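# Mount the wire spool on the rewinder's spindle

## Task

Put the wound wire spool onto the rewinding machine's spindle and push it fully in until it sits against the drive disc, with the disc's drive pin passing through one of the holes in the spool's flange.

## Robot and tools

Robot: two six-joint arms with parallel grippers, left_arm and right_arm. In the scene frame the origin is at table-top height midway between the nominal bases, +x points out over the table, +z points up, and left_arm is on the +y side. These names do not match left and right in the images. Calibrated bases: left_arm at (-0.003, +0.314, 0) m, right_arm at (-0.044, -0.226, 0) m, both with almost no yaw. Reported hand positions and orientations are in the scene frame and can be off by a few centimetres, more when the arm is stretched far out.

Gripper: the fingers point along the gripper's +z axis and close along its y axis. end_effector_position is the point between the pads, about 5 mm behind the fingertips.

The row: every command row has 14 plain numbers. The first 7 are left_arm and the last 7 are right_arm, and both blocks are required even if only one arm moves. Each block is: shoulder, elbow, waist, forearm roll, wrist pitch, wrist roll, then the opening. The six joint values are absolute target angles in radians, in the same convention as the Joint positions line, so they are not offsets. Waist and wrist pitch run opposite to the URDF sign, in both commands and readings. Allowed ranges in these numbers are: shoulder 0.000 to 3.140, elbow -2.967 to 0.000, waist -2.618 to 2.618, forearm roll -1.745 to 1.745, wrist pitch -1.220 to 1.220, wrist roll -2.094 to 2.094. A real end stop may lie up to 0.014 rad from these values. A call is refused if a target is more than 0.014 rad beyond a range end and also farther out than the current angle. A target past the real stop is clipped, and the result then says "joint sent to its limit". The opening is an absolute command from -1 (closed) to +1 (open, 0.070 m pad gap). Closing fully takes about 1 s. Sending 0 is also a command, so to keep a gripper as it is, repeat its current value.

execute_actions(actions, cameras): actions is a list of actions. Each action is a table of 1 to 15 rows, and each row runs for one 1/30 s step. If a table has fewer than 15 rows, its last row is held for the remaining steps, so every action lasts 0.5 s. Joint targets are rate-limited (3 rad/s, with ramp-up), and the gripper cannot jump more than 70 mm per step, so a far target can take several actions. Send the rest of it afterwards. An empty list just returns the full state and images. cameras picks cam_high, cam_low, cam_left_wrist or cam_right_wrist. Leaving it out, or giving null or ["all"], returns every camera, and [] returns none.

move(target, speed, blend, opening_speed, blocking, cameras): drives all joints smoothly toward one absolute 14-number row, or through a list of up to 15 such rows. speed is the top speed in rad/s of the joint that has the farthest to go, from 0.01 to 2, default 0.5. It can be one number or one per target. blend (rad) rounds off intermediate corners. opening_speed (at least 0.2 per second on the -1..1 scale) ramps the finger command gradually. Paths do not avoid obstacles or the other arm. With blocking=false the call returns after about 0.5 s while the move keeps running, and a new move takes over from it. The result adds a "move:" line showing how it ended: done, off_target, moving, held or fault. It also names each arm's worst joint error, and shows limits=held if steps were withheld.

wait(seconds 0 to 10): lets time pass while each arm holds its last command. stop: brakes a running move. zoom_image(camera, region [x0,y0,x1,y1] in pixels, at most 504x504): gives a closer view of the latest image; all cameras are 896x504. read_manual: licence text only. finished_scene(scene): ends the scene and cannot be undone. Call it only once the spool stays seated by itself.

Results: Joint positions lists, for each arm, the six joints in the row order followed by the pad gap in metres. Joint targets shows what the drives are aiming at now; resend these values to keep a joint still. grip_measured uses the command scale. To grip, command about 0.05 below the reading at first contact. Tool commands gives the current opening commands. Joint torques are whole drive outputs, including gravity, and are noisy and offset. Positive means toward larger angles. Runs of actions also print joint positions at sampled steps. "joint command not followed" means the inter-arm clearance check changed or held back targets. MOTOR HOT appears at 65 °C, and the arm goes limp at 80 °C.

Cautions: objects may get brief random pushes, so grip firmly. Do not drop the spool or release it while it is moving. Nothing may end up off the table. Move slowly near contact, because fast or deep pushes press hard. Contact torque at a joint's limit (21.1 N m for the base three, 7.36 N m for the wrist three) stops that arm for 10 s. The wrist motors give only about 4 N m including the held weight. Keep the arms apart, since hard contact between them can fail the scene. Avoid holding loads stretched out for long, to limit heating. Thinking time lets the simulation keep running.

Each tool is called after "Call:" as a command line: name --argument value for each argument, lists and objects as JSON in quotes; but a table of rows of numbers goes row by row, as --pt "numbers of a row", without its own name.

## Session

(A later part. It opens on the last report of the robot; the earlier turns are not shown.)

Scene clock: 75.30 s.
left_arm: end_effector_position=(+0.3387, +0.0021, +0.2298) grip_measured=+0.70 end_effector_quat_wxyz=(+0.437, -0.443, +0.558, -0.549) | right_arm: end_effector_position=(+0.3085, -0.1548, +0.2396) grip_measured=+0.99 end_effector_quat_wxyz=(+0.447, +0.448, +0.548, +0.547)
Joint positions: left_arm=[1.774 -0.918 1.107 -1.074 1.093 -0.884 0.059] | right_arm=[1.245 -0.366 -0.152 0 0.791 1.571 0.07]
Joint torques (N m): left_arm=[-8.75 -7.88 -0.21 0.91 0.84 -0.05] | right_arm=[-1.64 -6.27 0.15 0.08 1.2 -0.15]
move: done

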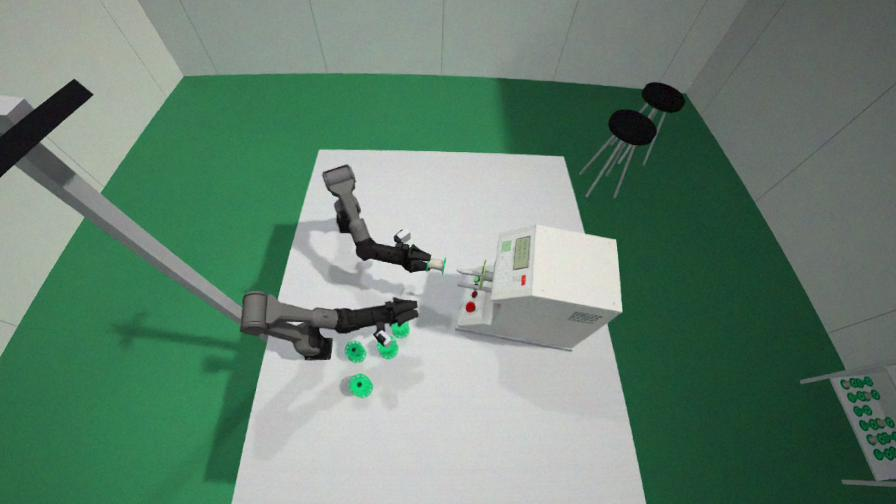

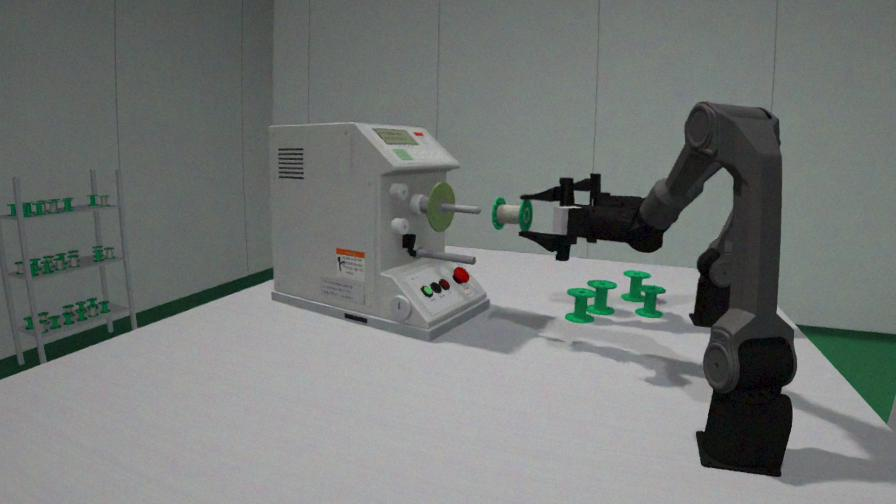

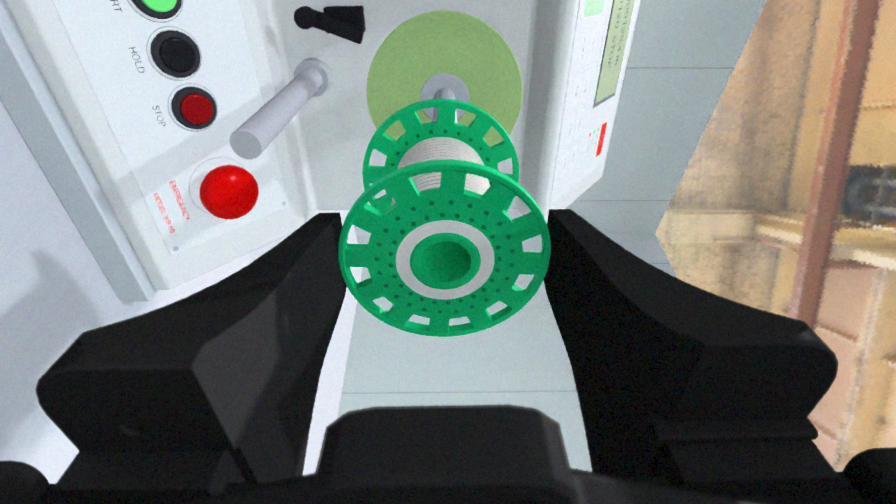

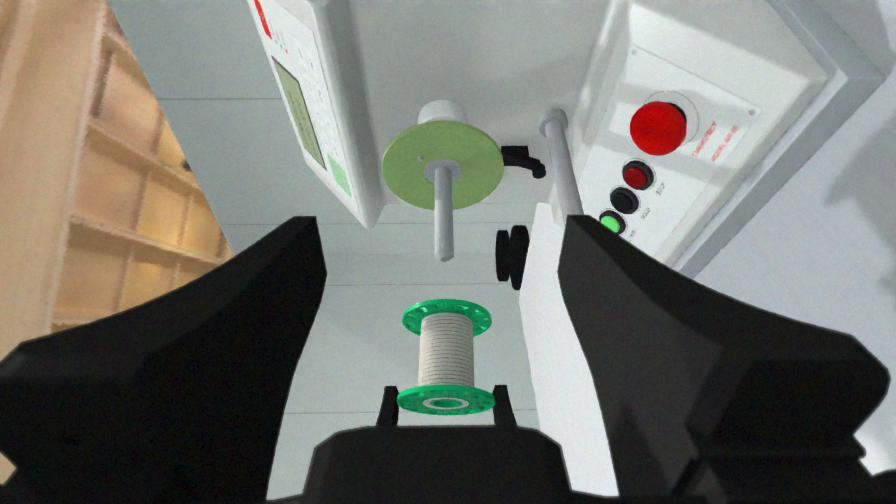

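Call:
move --target '[1.858, -1.0124, 1.0432, -1.0017, 1.0727, -0.9124, 0.5, 1.2446, -0.366, -0.152, 0, 0.7914, 1.57, 1]' --speed 0.12

Call:
zoom_image --camera "cam_high" --region '[430, 252, 490, 292]'

Call:
zoom_image --camera "cam_right_wrist" --region '[370, 130, 520, 380]'

Call:
zoom_image --camera "cam_left_wrist" --region '[300, 0, 590, 350]'

Scene clock: 95.27 s.
left_arm: end_effector_position=(+0.3673, -0.0098, +0.2297) grip_measured=+0.70 end_effector_quat_wxyz=(+0.444, -0.437, +0.549, -0.557) | right_arm: end_effector_position=(+0.3085, -0.1548, +0.2396) grip_measured=+0.99 end_effector_quat_wxyz=(+0.447, +0.448, +0.548, +0.547)
Joint positions: left_arm=[1.859 -1.013 1.043 -1.001 1.073 -0.912 0.059] | right_arm=[1.245 -0.366 -0.152 0 0.791 1.571 0.07]
Joint torques (N m): left_arm=[-8.81 -6.86 0.43 0.78 0.84 0.08] | right_arm=[-1.26 -6.2 0.26 0.09 1.14 -0.11]
move: done

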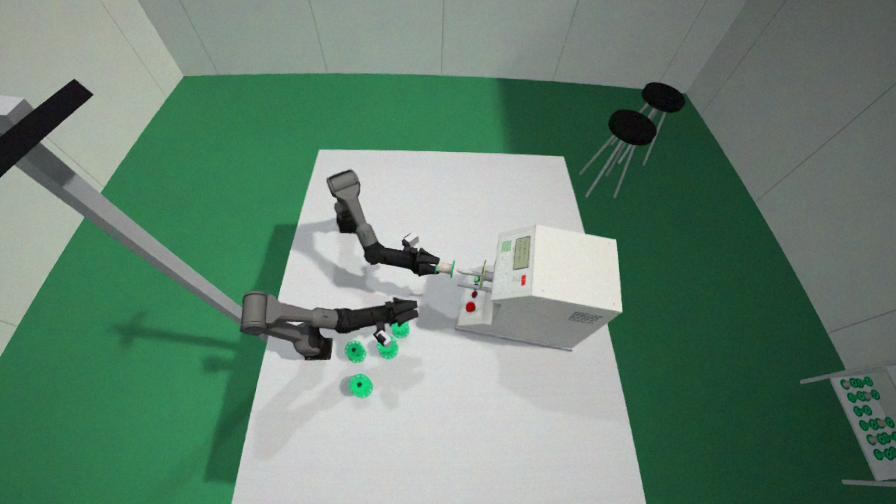

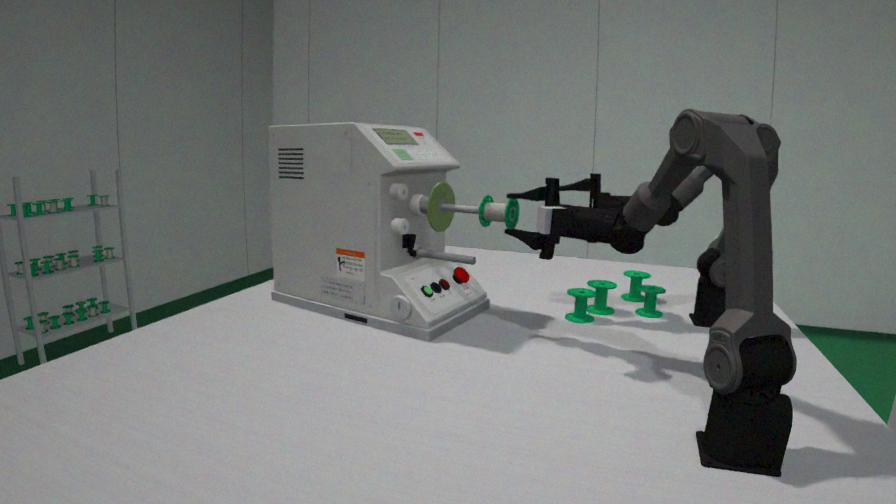

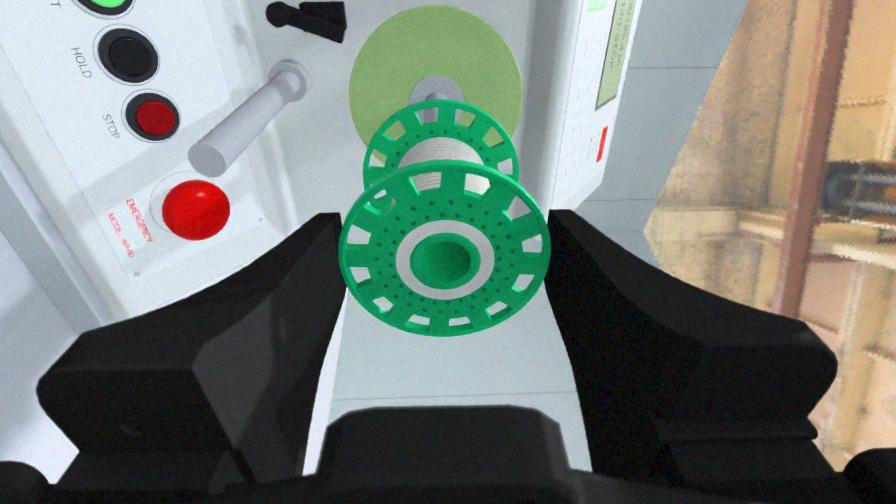

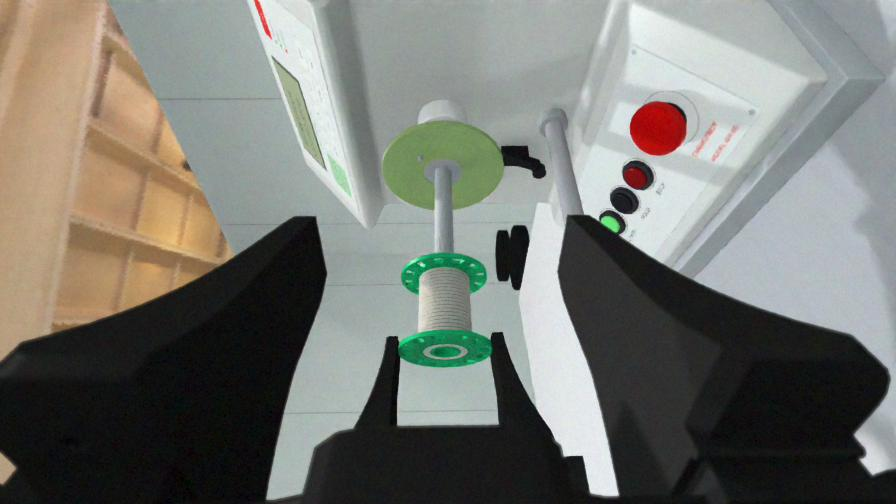

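Scaled by 8.400 from the camera's 896x504 image, which has a finer 1280x720 frame.

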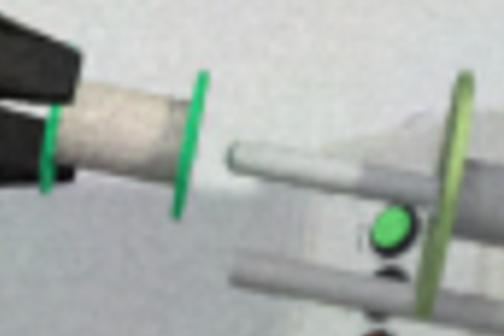

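Scaled by 2.016 from the camera's 896x504 image, which has a finer 1280x720 frame.

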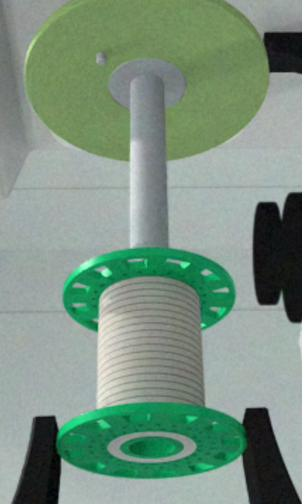

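Scaled by 1.440 from the camera's 896x504 image, which has a finer 1280x720 frame.

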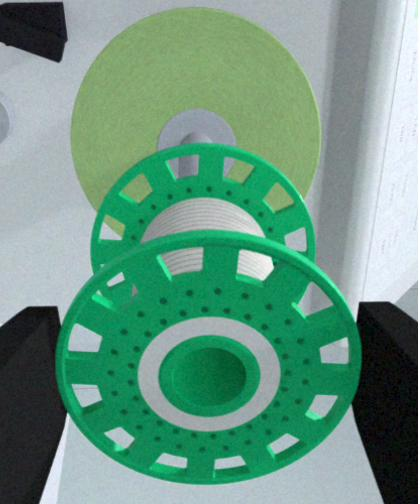

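Call:
move --target '[1.9054, -1.0847, 0.9949, -0.9695, 1.0291, -0.9111, 0.5, 1.2446, -0.366, -0.152, 0, 0.7914, 1.57, 1]' --speed 0.06

Call:
zoom_image --camera "cam_high" --region '[434, 254, 488, 290]'

Call:
zoom_image --camera "cam_right_wrist" --region '[370, 120, 520, 360]'

Call:
zoom_image --camera "cam_left_wrist" --region '[300, 0, 590, 350]'

Scene clock: 102.73 s.
left_arm: end_effector_position=(+0.3887, -0.0156, +0.2288) grip_measured=+0.70 end_effector_quat_wxyz=(+0.444, -0.437, +0.549, -0.557) | right_arm: end_effector_position=(+0.3085, -0.1548, +0.2396) grip_measured=+0.99 end_effector_quat_wxyz=(+0.447, +0.448, +0.548, +0.547)
Joint positions: left_arm=[1.906 -1.085 0.995 -0.969 1.029 -0.911 0.059] | right_arm=[1.245 -0.366 -0.152 0 0.791 1.571 0.07]
Joint torques (N m): left_arm=[-8.63 -7.61 0.18 0.83 0.79 0.33] | right_arm=[-0.98 -6.18 0.4 0.1 1.09 -0.08]
move: done

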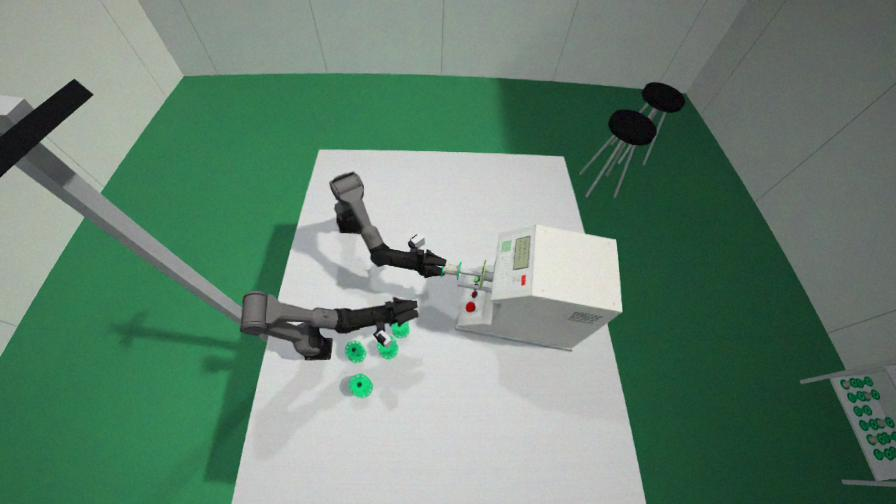

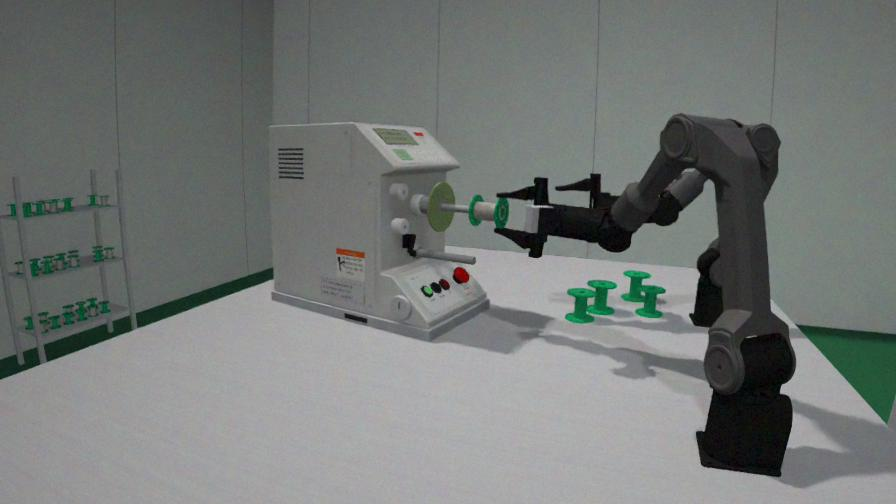

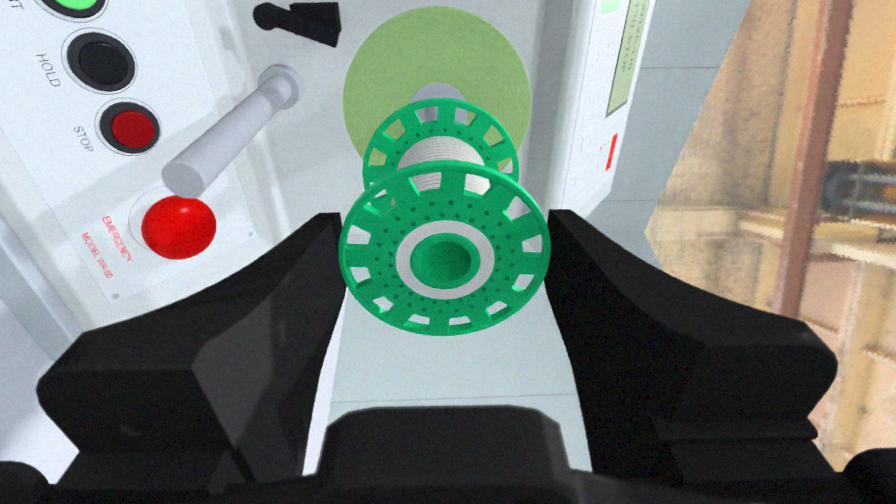

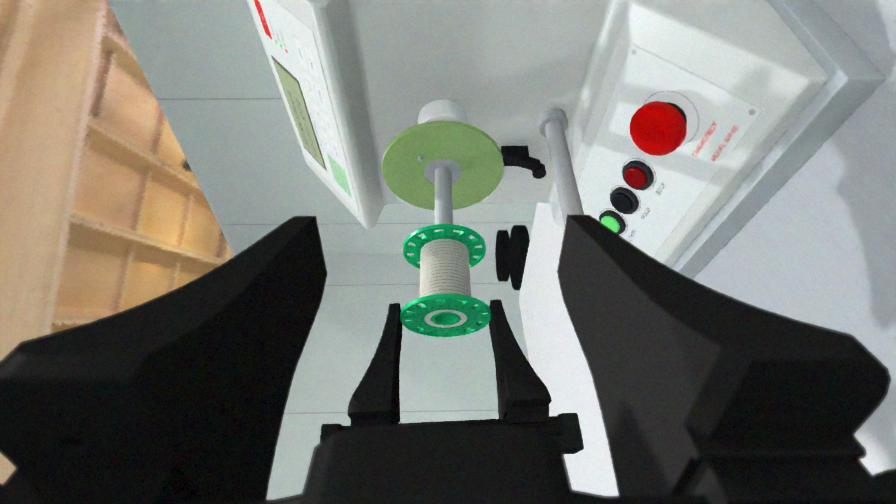

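Scaled by 9.333 from the camera's 896x504 image, which has a finer 1280x720 frame.

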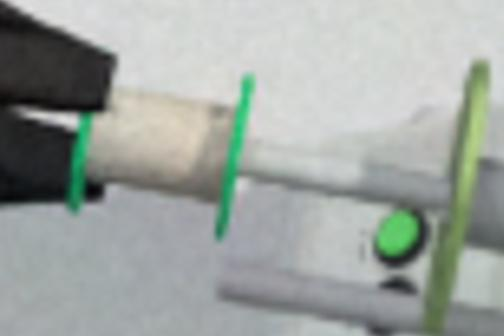

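Scaled by 2.100 from the camera's 896x504 image, which has a finer 1280x720 frame.

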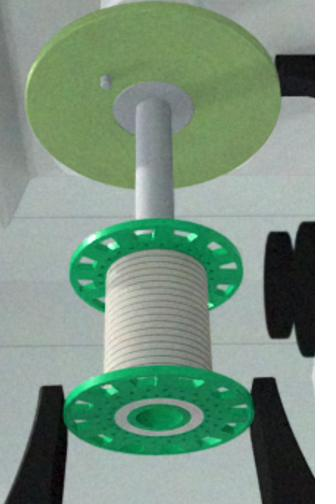

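Scaled by 1.440 from the camera's 896x504 image, which has a finer 1280x720 frame.

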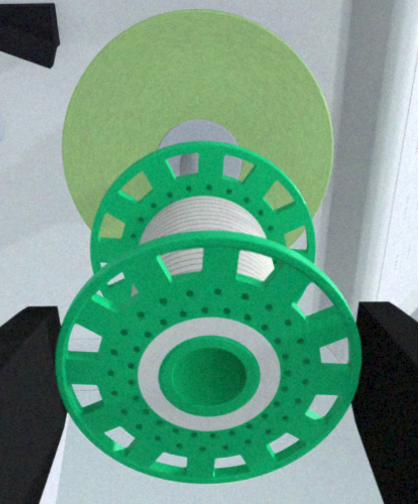

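Call:
move --target '[1.9651,-1.1809,0.9386,-0.9360,0.9735,-0.9052,0.5,1.2446,-0.366,-0.152,0,0.7914,1.57,1]' --speed 0.08

Call:
zoom_image --camera "cam_right_wrist" --region '[350, 80, 560, 400]'

Scene clock: 118.70 s.
left_arm: end_effector_position=(+0.4160, -0.0215, +0.2287) grip_measured=+0.70 end_effector_quat_wxyz=(+0.444, -0.438, +0.548, -0.558) | right_arm: end_effector_position=(+0.3085, -0.1548, +0.2396) grip_measured=+0.99 end_effector_quat_wxyz=(+0.447, +0.448, +0.548, +0.547)
Joint positions: left_arm=[1.965 -1.182 0.938 -0.936 0.974 -0.906 0.059] | right_arm=[1.245 -0.366 -0.152 0 0.791 1.571 0.07]
Joint torques (N m): left_arm=[-7.84 -7.18 1.32 0.95 0.3 0.32] | right_arm=[-1.04 -6.18 0.52 0.09 1.05 -0.08]
move: done

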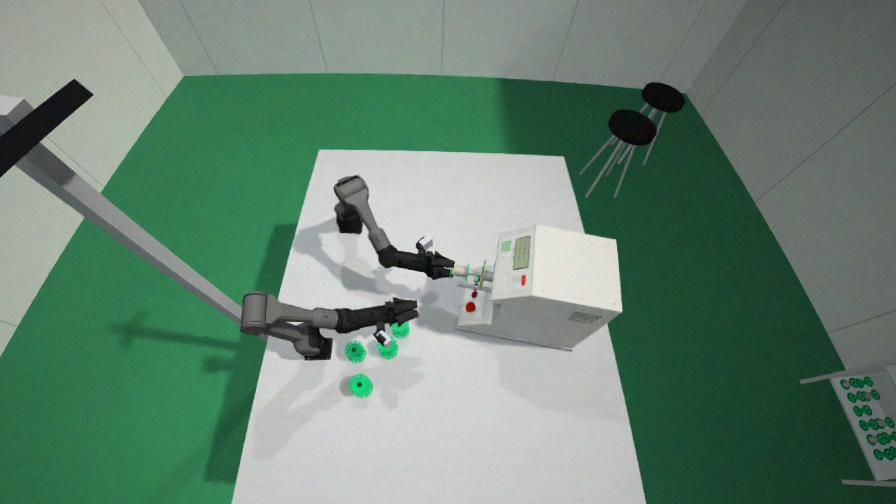

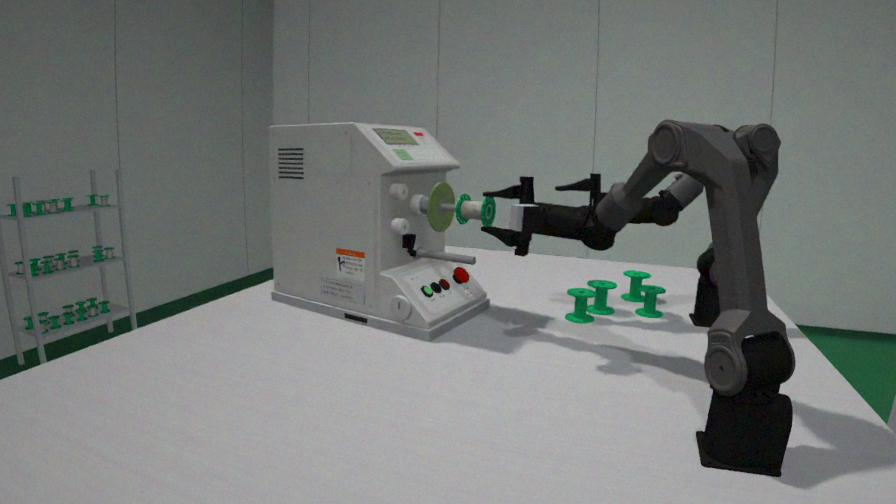

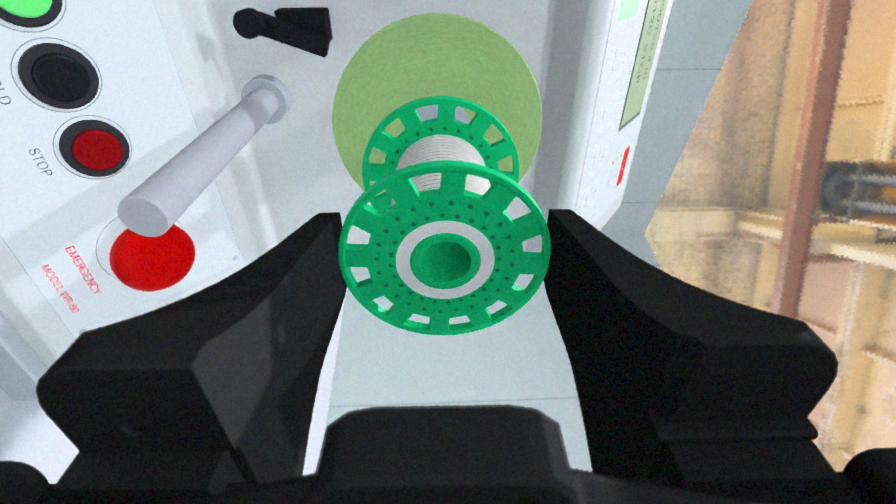

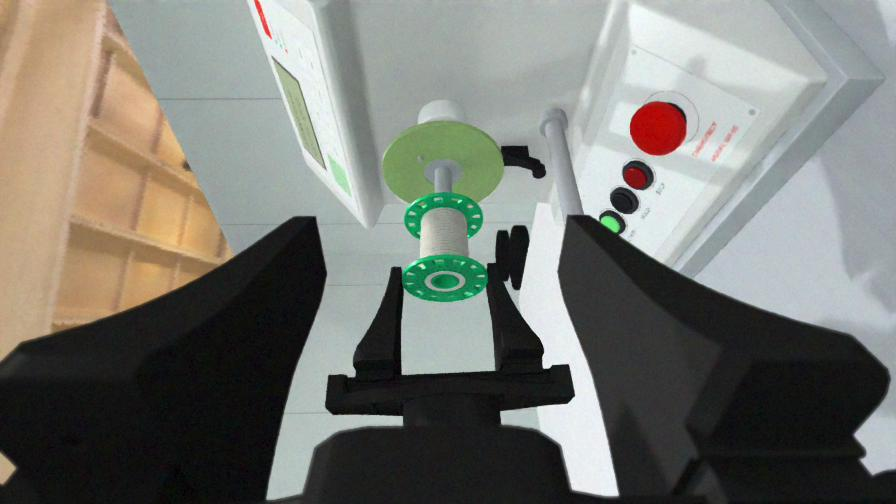

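Scaled by 1.575 from the camera's 896x504 image, which has a finer 1280x720 frame.

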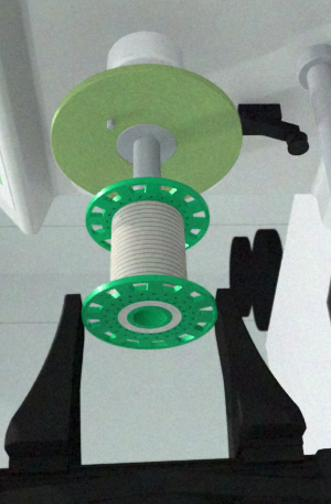

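Call:
zoom_image --camera "cam_right_wrist" --region '[380, 110, 510, 310]'

Call:
zoom_image --camera "cam_left_wrist" --region '[320, 80, 560, 350]'

Scaled by 2.520 from the camera's 896x504 image, which has a finer 1280x720 frame.

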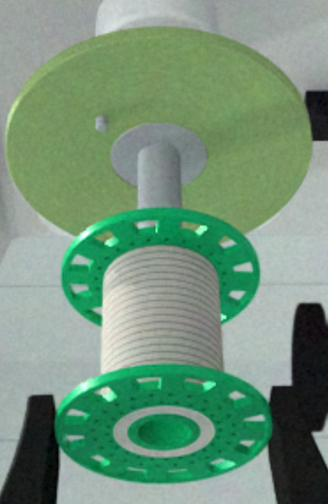

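Scaled by 1.867 from the camera's 896x504 image, which has a finer 1280x720 frame.

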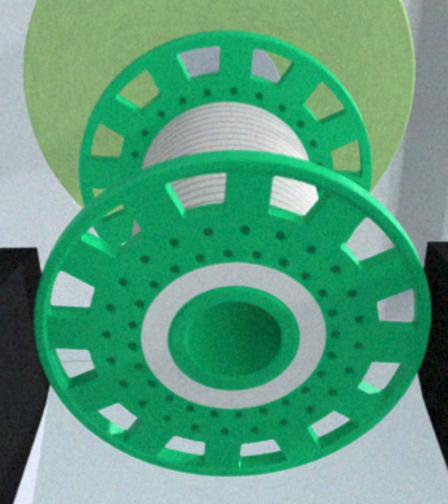

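Call:
move --target '[2.0218,-1.2756,0.8935,-0.9143,0.9226,-0.9289,0.5,1.2446,-0.366,-0.152,0,0.7914,1.57,1]' --speed 0.08

Call:
zoom_image --camera "cam_right_wrist" --region '[380, 110, 510, 310]'

Call:
zoom_image --camera "cam_right_wrist" --region '[380, 110, 510, 220]'

Call:
zoom_image --camera "cam_left_wrist" --region '[320, 80, 560, 350]'

Scene clock: 123.03 s.
left_arm: end_effector_position=(+0.4407, -0.0267, +0.2280) grip_measured=+0.70 end_effector_quat_wxyz=(+0.435, -0.447, +0.540, -0.565) | right_arm: end_effector_position=(+0.3085, -0.1548, +0.2396) grip_measured=+0.99 end_effector_quat_wxyz=(+0.447, +0.448, +0.548, +0.547)
Joint positions: left_arm=[2.022 -1.276 0.892 -0.915 0.923 -0.929 0.059] | right_arm=[1.245 -0.366 -0.152 0 0.791 1.571 0.07]
Joint torques (N m): left_arm=[-4.47 -6.32 7.09 1.9 -1.28 0.05] | right_arm=[-1.01 -6.17 0.6 0.09 1.05 -0.09]
move: done

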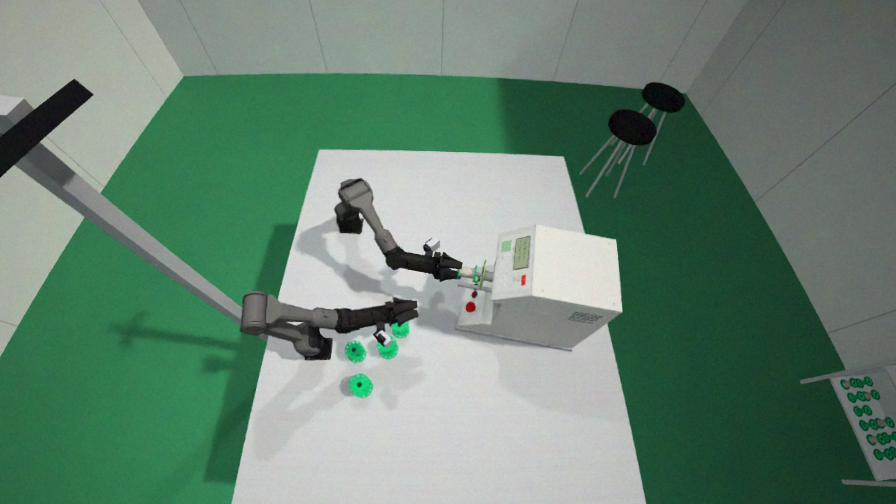

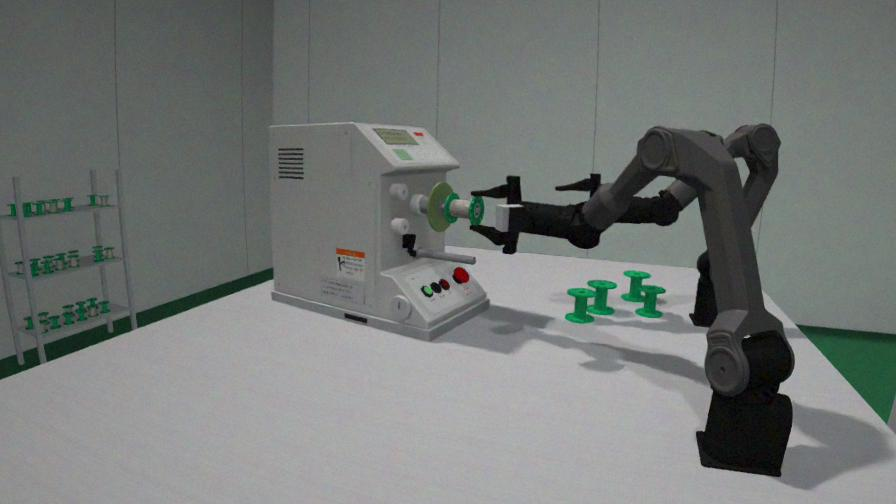

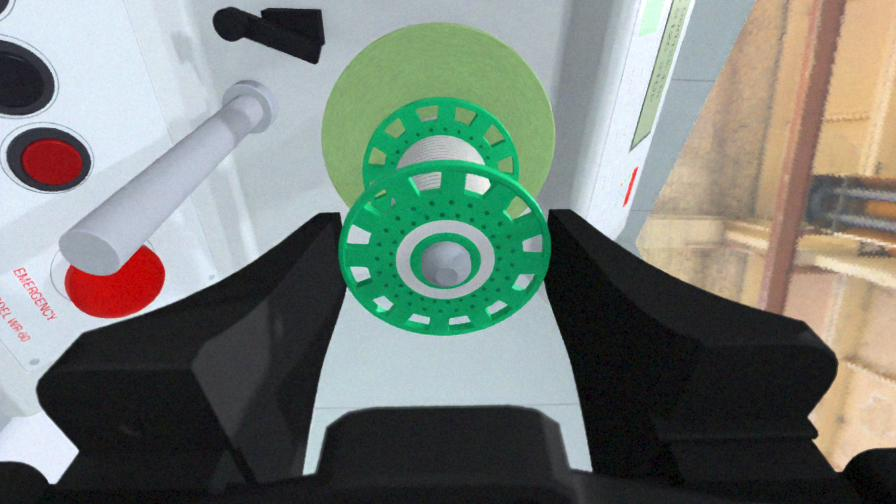

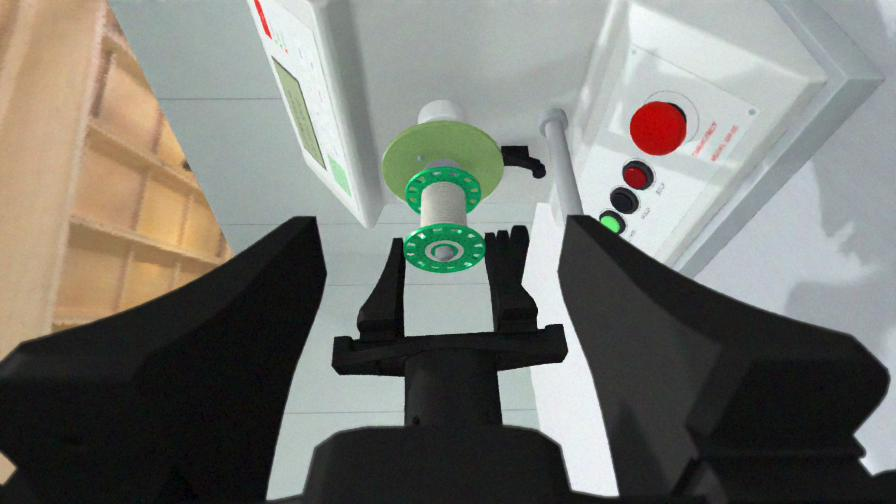

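Scaled by 2.520 from the camera's 896x504 image, which has a finer 1280x720 frame.

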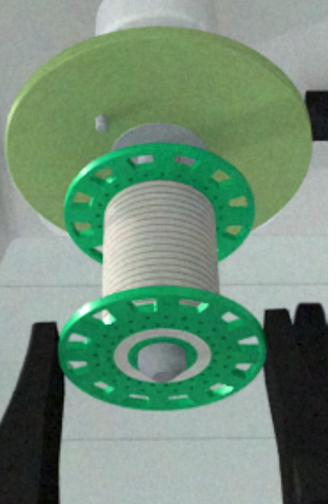

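Scaled by 3.877 from the camera's 896x504 image, which has a finer 1280x720 frame.

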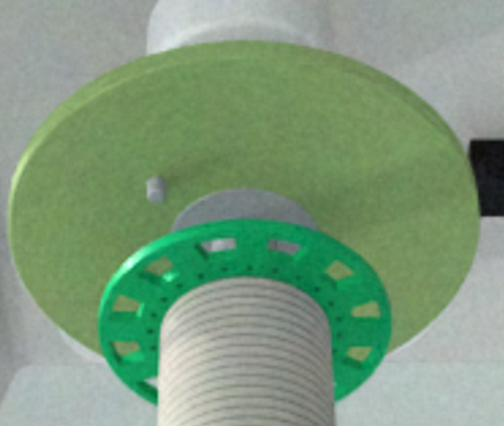

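Scaled by 1.867 from the camera's 896x504 image, which has a finer 1280x720 frame.

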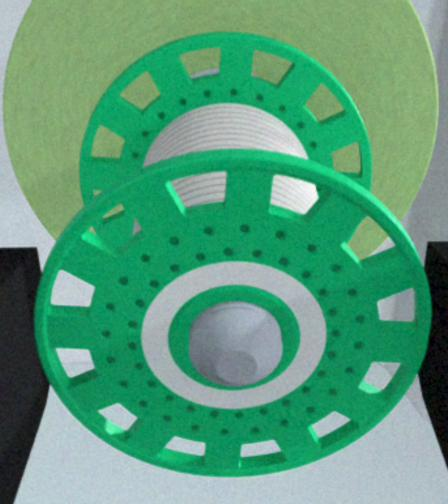

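Call:
move --target '[2.0178,-1.2724,0.8907,-0.9120,0.9204,-0.9298,0.5,1.2446,-0.366,-0.152,0,0.7914,1.57,1]' --speed 0.03 --cameras '["cam_right_wrist","cam_left_wrist"]'

Call:
zoom_image --camera "cam_right_wrist" --region '[380, 110, 510, 310]'

Call:
zoom_image --camera "cam_left_wrist" --region '[320, 80, 560, 350]'

Scene clock: 132.17 s.
left_arm: end_effector_position=(+0.4402, -0.0273, +0.2275) grip_measured=+0.70 end_effector_quat_wxyz=(+0.433, -0.446, +0.543, -0.565) | right_arm: end_effector_position=(+0.3085, -0.1548, +0.2396) grip_measured=+0.99 end_effector_quat_wxyz=(+0.447, +0.448, +0.548, +0.547)
Joint positions: left_arm=[2.02 -1.274 0.892 -0.911 0.919 -0.929 0.06] | right_arm=[1.245 -0.366 -0.152 0 0.791 1.571 0.07]
Joint torques (N m): left_arm=[-6.26 1.72 -8.83 -2.49 1 -0.1] | right_arm=[-1.03 -6.14 0.81 0.06 1.08 -0.11]
move: done
Images, in order: cam_left_wrist, cam_right_wrist.

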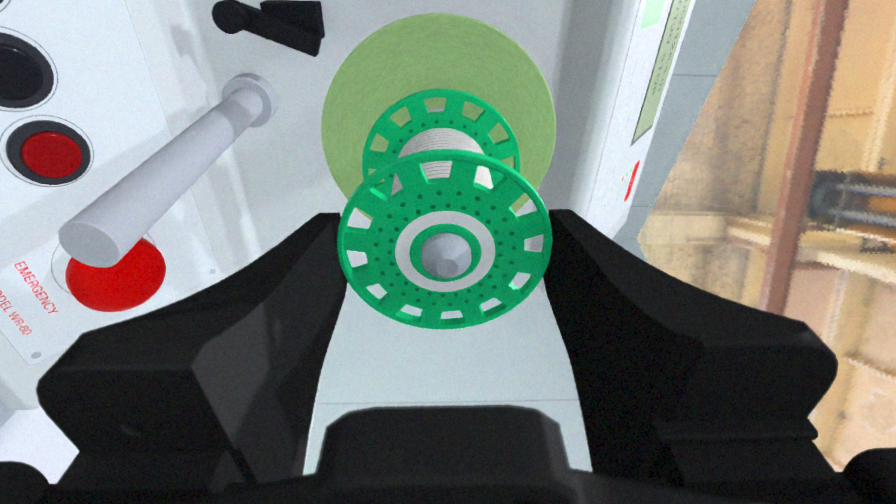

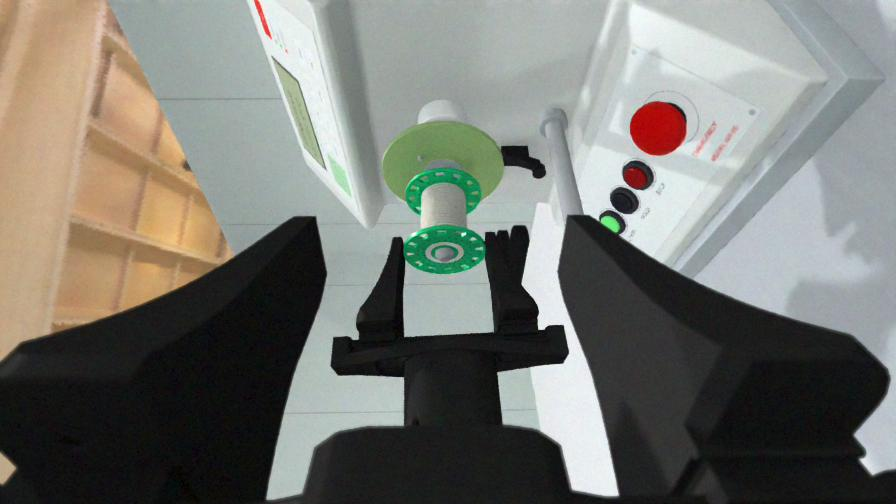

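Scaled by 2.520 from the camera's 896x504 image, which has a finer 1280x720 frame.

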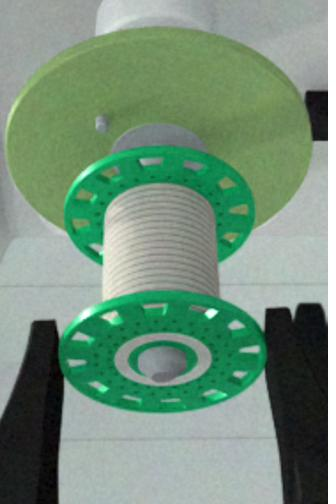

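Scaled by 1.867 from the camera's 896x504 image, which has a finer 1280x720 frame.

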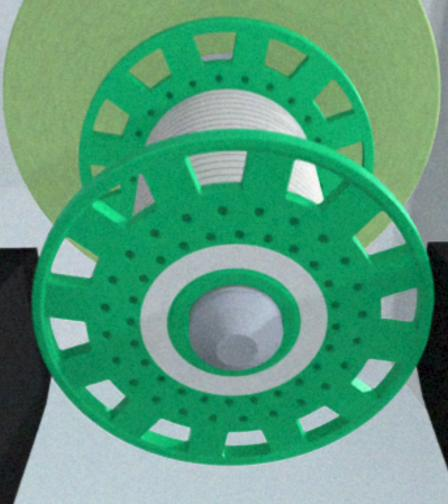

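Call:
execute_actions --actions '[]' --cameras '["cam_right_wrist","cam_left_wrist","cam_high"]'

Call:
zoom_image --camera "cam_left_wrist" --region '[320, 80, 560, 350]'

Call:
zoom_image --camera "cam_right_wrist" --region '[380, 110, 510, 220]'

Call:
zoom_image --camera "cam_high" --region '[424, 244, 504, 300]'

Scene clock: 133.43 s.
left_arm: end_effector_position=(+0.4408, -0.0254, +0.2275) grip_measured=+0.70 end_effector_quat_wxyz=(+0.434, -0.448, +0.541, -0.564) | right_arm: end_effector_position=(+0.3085, -0.1548, +0.2396) grip_measured=+0.99 end_effector_quat_wxyz=(+0.447, +0.448, +0.548, +0.547)
Joint names: [shoulder, elbow, waist, forearm roll, wrist pitch, wrist roll]
Joint positions: left_arm=[2.019 -1.272 0.89 -0.913 0.921 -0.93 0.06] | right_arm=[1.245 -0.366 -0.152 0 0.791 1.571 0.07]
Joint torques (N m): left_arm=[-6.99 -2.45 -6.55 -1.3 0.64 0.04] | right_arm=[-1.04 -6.1 0.79 0.07 1.08 -0.11]
Motor temperatures (°C): left_arm=[33 31 34 37 35 29] | right_arm=[36 33 29 33 39 28]
Joint targets: left_arm=[2.018 -1.272 0.891 -0.912 0.920 -0.930] | right_arm=[1.245 -0.366 -0.152 0.000 0.791 1.570]
Tool commands: left_gripper/opening=+0.5 right_gripper/opening=+1.0
Images, in order (width x height): cam_high 896x504, cam_left_wrist 896x504, cam_right_wrist 896x504.

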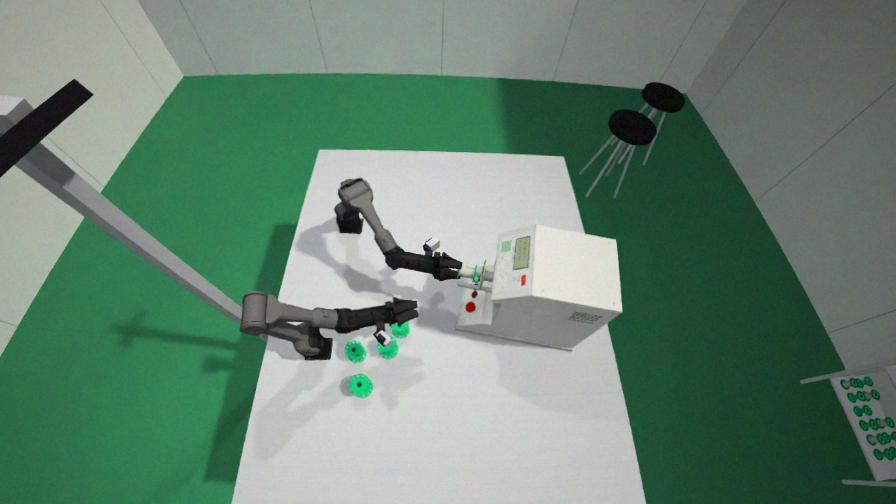

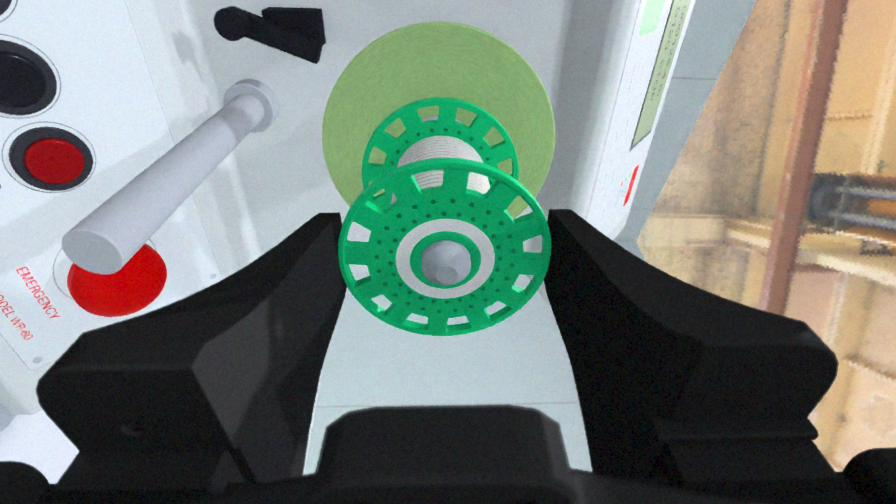

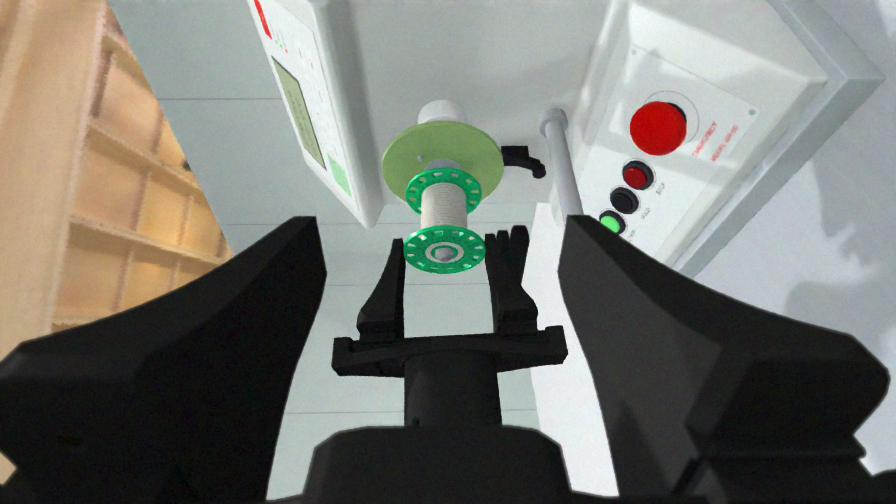

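Scaled by 1.867 from the camera's 896x504 image, which has a finer 1280x720 frame.

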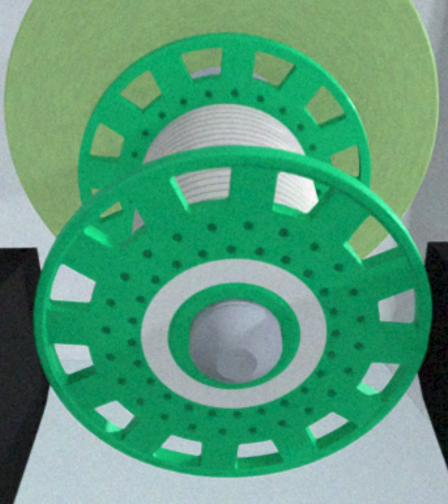

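Scaled by 3.877 from the camera's 896x504 image, which has a finer 1280x720 frame.

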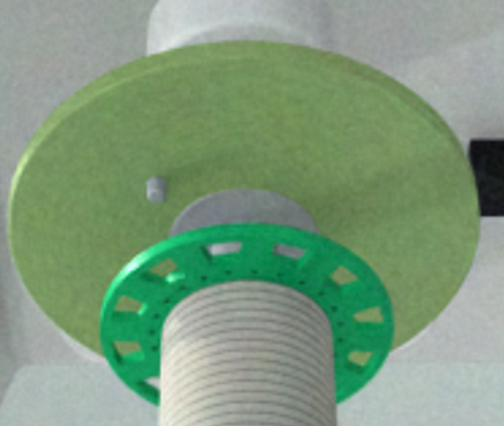

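Scaled by 6.300 from the camera's 896x504 image, which has a finer 1280x720 frame.

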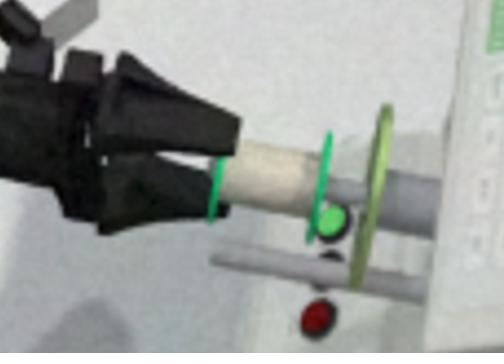

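Call:
wait --seconds 1 --cameras '["cam_left_wrist"]'

Call:
zoom_image --camera "cam_left_wrist" --region '[320, 80, 560, 350]'

Scene clock: 135.07 s.
left_arm: end_effector_position=(+0.4407, -0.0257, +0.2275) grip_measured=+0.70 end_effector_quat_wxyz=(+0.434, -0.447, +0.541, -0.564) | right_arm: end_effector_position=(+0.3085, -0.1548, +0.2396) grip_measured=+0.99 end_effector_quat_wxyz=(+0.447, +0.448, +0.548, +0.547)
Joint positions: left_arm=[2.019 -1.272 0.89 -0.913 0.92 -0.93 0.059] | right_arm=[1.245 -0.366 -0.152 0 0.791 1.571 0.07]
Joint torques (N m): left_arm=[-7.07 -5.67 -2.5 -0.48 0.78 0.26] | right_arm=[-1.02 -6.09 0.85 0.07 1.09 -0.12]
Tool commands: left_gripper/opening=+0.5 right_gripper/opening=+1.0
wait: 1.00 s; at rest from the start
Images, in order: cam_left_wrist.

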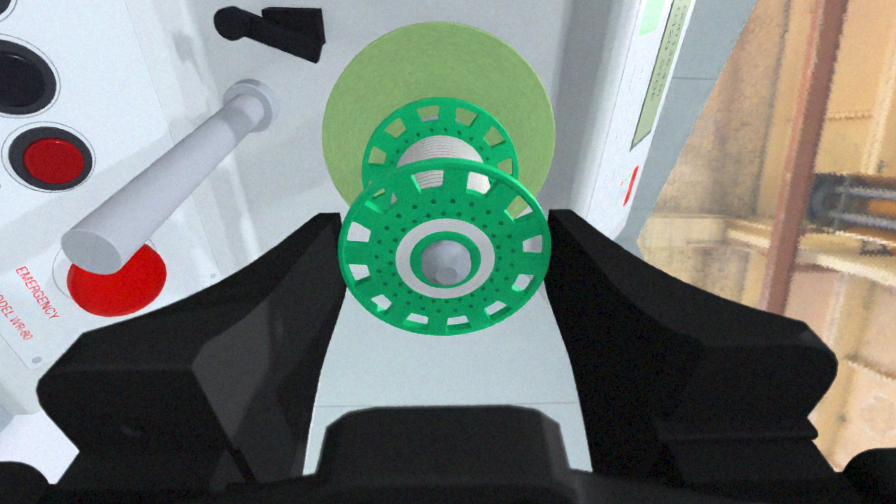

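Scaled by 1.867 from the camera's 896x504 image, which has a finer 1280x720 frame.

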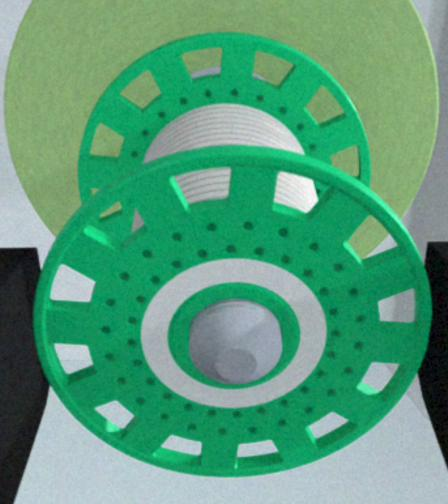

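Call:
wait --seconds 1.5 --cameras '[]'

Scene clock: 136.97 s.
left_arm: end_effector_position=(+0.4407, -0.0257, +0.2275) grip_measured=+0.70 end_effector_quat_wxyz=(+0.434, -0.447, +0.541, -0.564) | right_arm: end_effector_position=(+0.3085, -0.1548, +0.2396) grip_measured=+0.99 end_effector_quat_wxyz=(+0.447, +0.448, +0.548, +0.547)
Joint positions: left_arm=[2.019 -1.272 0.89 -0.913 0.92 -0.93 0.059] | right_arm=[1.245 -0.366 -0.152 0 0.791 1.571 0.07]
Joint torques (N m): left_arm=[-7.66 -6.41 -0.07 0.08 0.6 0.35] | right_arm=[-1.04 -6.06 0.86 0.06 1.09 -0.12]
Tool commands: left_gripper/opening=+0.5 right_gripper/opening=+1.0
wait: 1.50 s; at rest from the start


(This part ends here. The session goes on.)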